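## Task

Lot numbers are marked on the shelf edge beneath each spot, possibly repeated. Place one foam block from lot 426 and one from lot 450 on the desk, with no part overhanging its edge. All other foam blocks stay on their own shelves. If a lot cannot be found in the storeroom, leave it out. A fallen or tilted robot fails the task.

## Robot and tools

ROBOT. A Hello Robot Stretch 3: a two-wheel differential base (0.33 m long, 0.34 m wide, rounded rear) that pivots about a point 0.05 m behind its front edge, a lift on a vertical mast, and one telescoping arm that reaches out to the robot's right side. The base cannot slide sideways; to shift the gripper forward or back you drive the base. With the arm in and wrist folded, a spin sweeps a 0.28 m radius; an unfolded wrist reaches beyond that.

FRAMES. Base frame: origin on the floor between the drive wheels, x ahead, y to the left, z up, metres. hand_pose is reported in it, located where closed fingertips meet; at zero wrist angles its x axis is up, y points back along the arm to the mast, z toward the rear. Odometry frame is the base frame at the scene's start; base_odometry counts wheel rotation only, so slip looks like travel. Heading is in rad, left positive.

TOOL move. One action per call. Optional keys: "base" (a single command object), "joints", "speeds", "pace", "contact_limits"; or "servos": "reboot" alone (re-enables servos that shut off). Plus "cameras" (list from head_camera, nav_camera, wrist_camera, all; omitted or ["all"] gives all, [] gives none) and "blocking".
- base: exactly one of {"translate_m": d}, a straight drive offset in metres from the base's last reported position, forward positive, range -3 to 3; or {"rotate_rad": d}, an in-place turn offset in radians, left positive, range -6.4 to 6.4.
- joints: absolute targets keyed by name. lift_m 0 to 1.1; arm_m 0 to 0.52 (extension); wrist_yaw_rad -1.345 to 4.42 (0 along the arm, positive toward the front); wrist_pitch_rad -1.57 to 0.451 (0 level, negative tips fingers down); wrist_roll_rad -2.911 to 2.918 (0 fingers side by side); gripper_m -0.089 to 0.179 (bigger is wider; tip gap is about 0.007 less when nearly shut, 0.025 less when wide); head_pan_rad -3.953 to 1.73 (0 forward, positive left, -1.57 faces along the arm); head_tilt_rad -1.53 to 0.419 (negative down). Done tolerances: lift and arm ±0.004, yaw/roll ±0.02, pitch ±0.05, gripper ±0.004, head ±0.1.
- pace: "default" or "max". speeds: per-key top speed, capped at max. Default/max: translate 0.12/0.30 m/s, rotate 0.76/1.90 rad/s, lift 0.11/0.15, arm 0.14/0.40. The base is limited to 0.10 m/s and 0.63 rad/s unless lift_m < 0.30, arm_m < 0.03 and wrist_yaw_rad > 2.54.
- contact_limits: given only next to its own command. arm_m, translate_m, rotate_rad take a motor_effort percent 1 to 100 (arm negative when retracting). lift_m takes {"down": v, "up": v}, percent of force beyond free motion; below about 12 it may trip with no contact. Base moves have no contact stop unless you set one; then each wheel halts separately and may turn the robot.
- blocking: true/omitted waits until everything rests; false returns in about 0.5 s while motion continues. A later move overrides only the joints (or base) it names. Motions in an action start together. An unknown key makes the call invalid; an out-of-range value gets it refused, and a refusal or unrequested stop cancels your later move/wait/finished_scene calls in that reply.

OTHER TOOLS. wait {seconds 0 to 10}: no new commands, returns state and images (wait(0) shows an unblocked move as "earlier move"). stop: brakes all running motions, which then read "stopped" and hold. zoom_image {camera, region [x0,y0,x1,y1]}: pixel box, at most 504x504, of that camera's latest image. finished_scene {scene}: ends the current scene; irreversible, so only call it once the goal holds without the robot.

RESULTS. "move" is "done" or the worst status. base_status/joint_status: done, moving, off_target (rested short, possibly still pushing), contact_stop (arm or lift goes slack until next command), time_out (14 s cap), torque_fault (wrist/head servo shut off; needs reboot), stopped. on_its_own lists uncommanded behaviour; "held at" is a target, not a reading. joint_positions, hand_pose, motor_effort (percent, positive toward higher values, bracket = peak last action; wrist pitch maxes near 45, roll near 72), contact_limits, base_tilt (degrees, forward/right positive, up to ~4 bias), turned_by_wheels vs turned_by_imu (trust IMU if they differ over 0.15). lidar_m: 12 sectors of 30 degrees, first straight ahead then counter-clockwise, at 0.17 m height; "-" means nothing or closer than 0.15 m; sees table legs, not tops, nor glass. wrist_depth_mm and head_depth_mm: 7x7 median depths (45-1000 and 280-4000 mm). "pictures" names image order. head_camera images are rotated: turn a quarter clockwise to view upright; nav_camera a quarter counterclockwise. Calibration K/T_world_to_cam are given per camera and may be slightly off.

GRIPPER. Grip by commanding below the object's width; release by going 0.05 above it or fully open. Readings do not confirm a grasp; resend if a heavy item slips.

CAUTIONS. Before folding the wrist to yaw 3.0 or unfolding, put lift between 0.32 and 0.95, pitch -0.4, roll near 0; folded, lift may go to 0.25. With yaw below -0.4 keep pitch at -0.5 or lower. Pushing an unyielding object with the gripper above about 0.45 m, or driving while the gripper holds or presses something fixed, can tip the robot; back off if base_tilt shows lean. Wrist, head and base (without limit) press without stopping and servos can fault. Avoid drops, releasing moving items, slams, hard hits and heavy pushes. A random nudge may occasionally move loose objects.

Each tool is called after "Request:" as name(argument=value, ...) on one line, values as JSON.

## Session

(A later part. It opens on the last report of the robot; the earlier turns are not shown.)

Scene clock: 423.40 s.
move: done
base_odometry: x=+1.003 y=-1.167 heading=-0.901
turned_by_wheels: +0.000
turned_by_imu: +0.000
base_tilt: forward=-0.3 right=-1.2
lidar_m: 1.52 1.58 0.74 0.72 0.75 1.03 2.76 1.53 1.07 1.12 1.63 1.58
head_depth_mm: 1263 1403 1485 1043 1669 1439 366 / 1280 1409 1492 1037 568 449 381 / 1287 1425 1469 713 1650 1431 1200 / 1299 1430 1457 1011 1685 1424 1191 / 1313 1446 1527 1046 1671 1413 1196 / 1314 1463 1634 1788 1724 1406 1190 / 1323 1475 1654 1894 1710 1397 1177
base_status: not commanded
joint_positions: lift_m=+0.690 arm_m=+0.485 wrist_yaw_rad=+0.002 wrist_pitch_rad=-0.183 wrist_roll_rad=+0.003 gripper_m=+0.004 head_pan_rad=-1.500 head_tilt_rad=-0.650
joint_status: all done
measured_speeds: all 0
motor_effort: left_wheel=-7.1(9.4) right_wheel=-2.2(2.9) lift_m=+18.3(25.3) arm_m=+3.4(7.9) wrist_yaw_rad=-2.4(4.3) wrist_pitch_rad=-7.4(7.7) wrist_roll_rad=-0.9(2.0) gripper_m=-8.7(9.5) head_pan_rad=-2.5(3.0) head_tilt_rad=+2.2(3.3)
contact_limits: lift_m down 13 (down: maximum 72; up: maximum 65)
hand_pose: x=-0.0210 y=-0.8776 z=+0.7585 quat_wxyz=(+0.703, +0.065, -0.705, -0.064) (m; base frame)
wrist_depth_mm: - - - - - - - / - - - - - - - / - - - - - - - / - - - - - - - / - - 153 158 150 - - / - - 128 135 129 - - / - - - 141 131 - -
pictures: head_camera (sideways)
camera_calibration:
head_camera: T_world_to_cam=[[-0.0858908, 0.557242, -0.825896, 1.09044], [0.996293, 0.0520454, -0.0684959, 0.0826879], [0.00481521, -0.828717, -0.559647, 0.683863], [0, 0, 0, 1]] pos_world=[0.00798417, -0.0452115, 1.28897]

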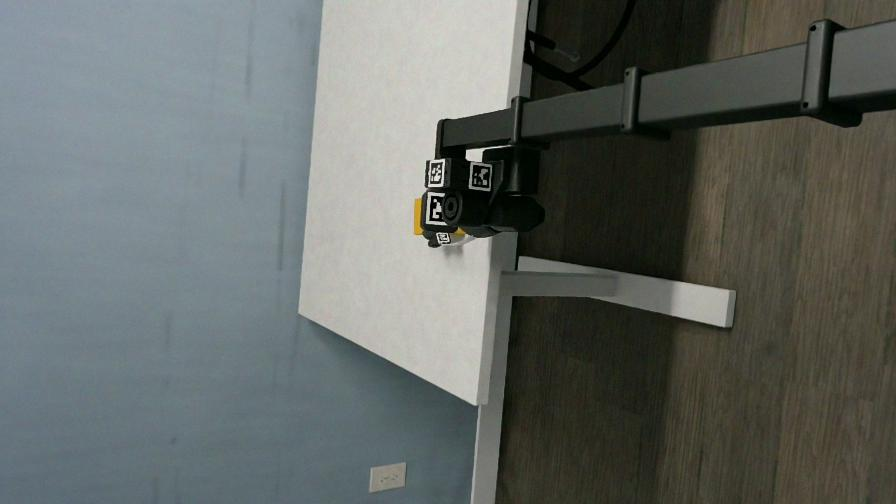

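Request:
move(joints={"gripper_m":0.15}, cameras=[])

Request:
move(joints={"arm_m":0.1,"lift_m":0.73}, cameras=["head_camera"])

Scene clock: 429.33 s.
move: done
base_odometry: x=+1.003 y=-1.167 heading=-0.901
turned_by_wheels: +0.000
turned_by_imu: +0.000
base_tilt: forward=-0.2 right=-1.0
lidar_m: 1.52 1.58 0.74 0.72 0.75 1.03 2.76 1.53 1.07 1.12 1.63 1.57
head_depth_mm: 1269 1397 1498 1044 1686 1441 365 / 1279 1417 1498 1030 568 449 381 / 1292 1423 1467 709 1653 1426 1199 / 1297 1430 1458 1013 1677 1420 1201 / 1311 1444 1536 1050 1676 1409 1192 / 1317 1455 1633 1799 1714 1405 1183 / 1324 1484 1650 1894 1706 1394 1185
base_status: not commanded
joint_positions: lift_m=+0.690 arm_m=+0.485 wrist_yaw_rad=+0.002 wrist_pitch_rad=-0.233 wrist_roll_rad=+0.003 gripper_m=+0.150 head_pan_rad=-1.500 head_tilt_rad=-0.650
joint_status: all done
measured_speeds: all 0
motor_effort: left_wheel=-7.3(7.6) right_wheel=-1.6(2.8) lift_m=+29.2(29.7) arm_m=-6.1(6.6) wrist_yaw_rad=-2.2(3.3) wrist_pitch_rad=+1.9(7.4) wrist_roll_rad=-1.1(1.3) gripper_m=+0.4(83.2) head_pan_rad=-2.1(2.8) head_tilt_rad=+1.7(2.3)
contact_limits: lift_m down 13 (down: maximum 72; up: maximum 65)
hand_pose: x=-0.0210 y=-0.8737 z=+0.7461 quat_wxyz=(+0.702, +0.083, -0.703, -0.082) (m; base frame)
wrist_depth_mm: - - - - - - - / - - - - - - - / - - - - - - - / - - - - - - - / - 146 - 139 139 142 - / - 126 - 136 136 124 - / - 119 - 144 - - 111
pictures: none
No camera images: "cameras" was empty.

Scene clock: 433.37 s.
move: done
base_odometry: x=+1.003 y=-1.167 heading=-0.901
turned_by_wheels: +0.000
turned_by_imu: +0.000
base_tilt: forward=-0.2 right=-1.2
lidar_m: 1.52 1.58 0.74 0.72 0.75 1.03 2.77 1.54 1.07 1.12 1.63 1.58
head_depth_mm: 1263 1401 1483 1044 1677 1436 327 / 1272 1405 1488 1028 1763 1436 345 / 1286 1419 1472 983 1754 452 356 / 1298 1441 1450 1016 1689 506 1119 / 1313 1445 1539 1049 1667 1374 1192 / 1314 1449 1645 1795 1716 1397 1185 / 1326 1477 1649 1893 1712 1388 1175
base_status: not commanded
joint_positions: lift_m=+0.730 arm_m=+0.100 wrist_yaw_rad=+0.002 wrist_pitch_rad=-0.234 wrist_roll_rad=+0.003 gripper_m=+0.150 head_pan_rad=-1.500 head_tilt_rad=-0.650
joint_status: all done
measured_speeds: all 0
motor_effort: left_wheel=-7.5(7.6) right_wheel=-2.1(2.8) lift_m=+24.9(32.2) arm_m=-12.4(14.2) wrist_yaw_rad=-2.8(3.9) wrist_pitch_rad=+2.1(2.3) wrist_roll_rad=-1.1(1.4) gripper_m=+0.0(1.1) head_pan_rad=-1.7(2.5) head_tilt_rad=+0.5(2.2)
hand_pose: x=-0.0210 y=-0.4886 z=+0.7859 quat_wxyz=(+0.702, +0.083, -0.703, -0.082) (m; base frame)
wrist_depth_mm: - - - - - - - / - - - - - - - / - - - - - - - / - - - - - - - / - - - - - - - / - 126 - - - 124 - / - - - - - 974 114
pictures: head_camera (sideways)
camera_calibration:
head_camera: T_world_to_cam=[[-0.0858908, 0.557242, -0.825896, 1.09044], [0.996293, 0.0520454, -0.0684959, 0.0826879], [0.00481521, -0.828717, -0.559647, 0.683863], [0, 0, 0, 1]] pos_world=[0.00798417, -0.0452115, 1.28897]

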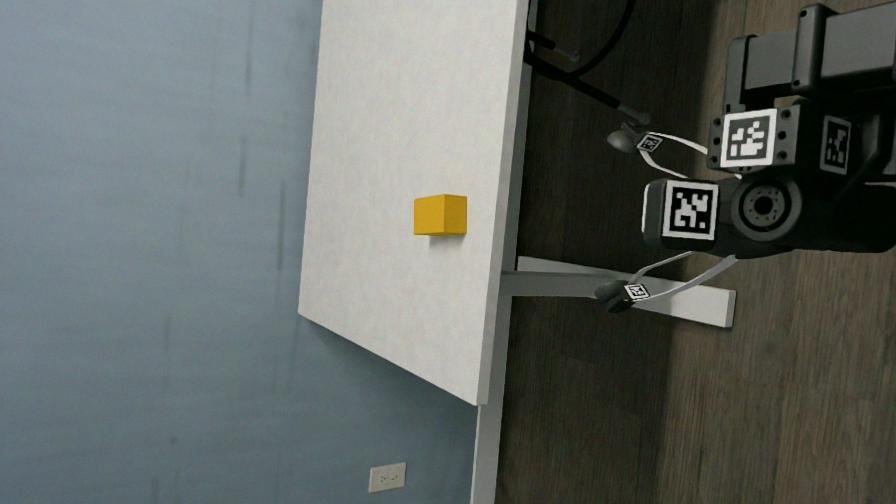

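Request:
finished_scene(scene=3)

The scene is finished: the task was done.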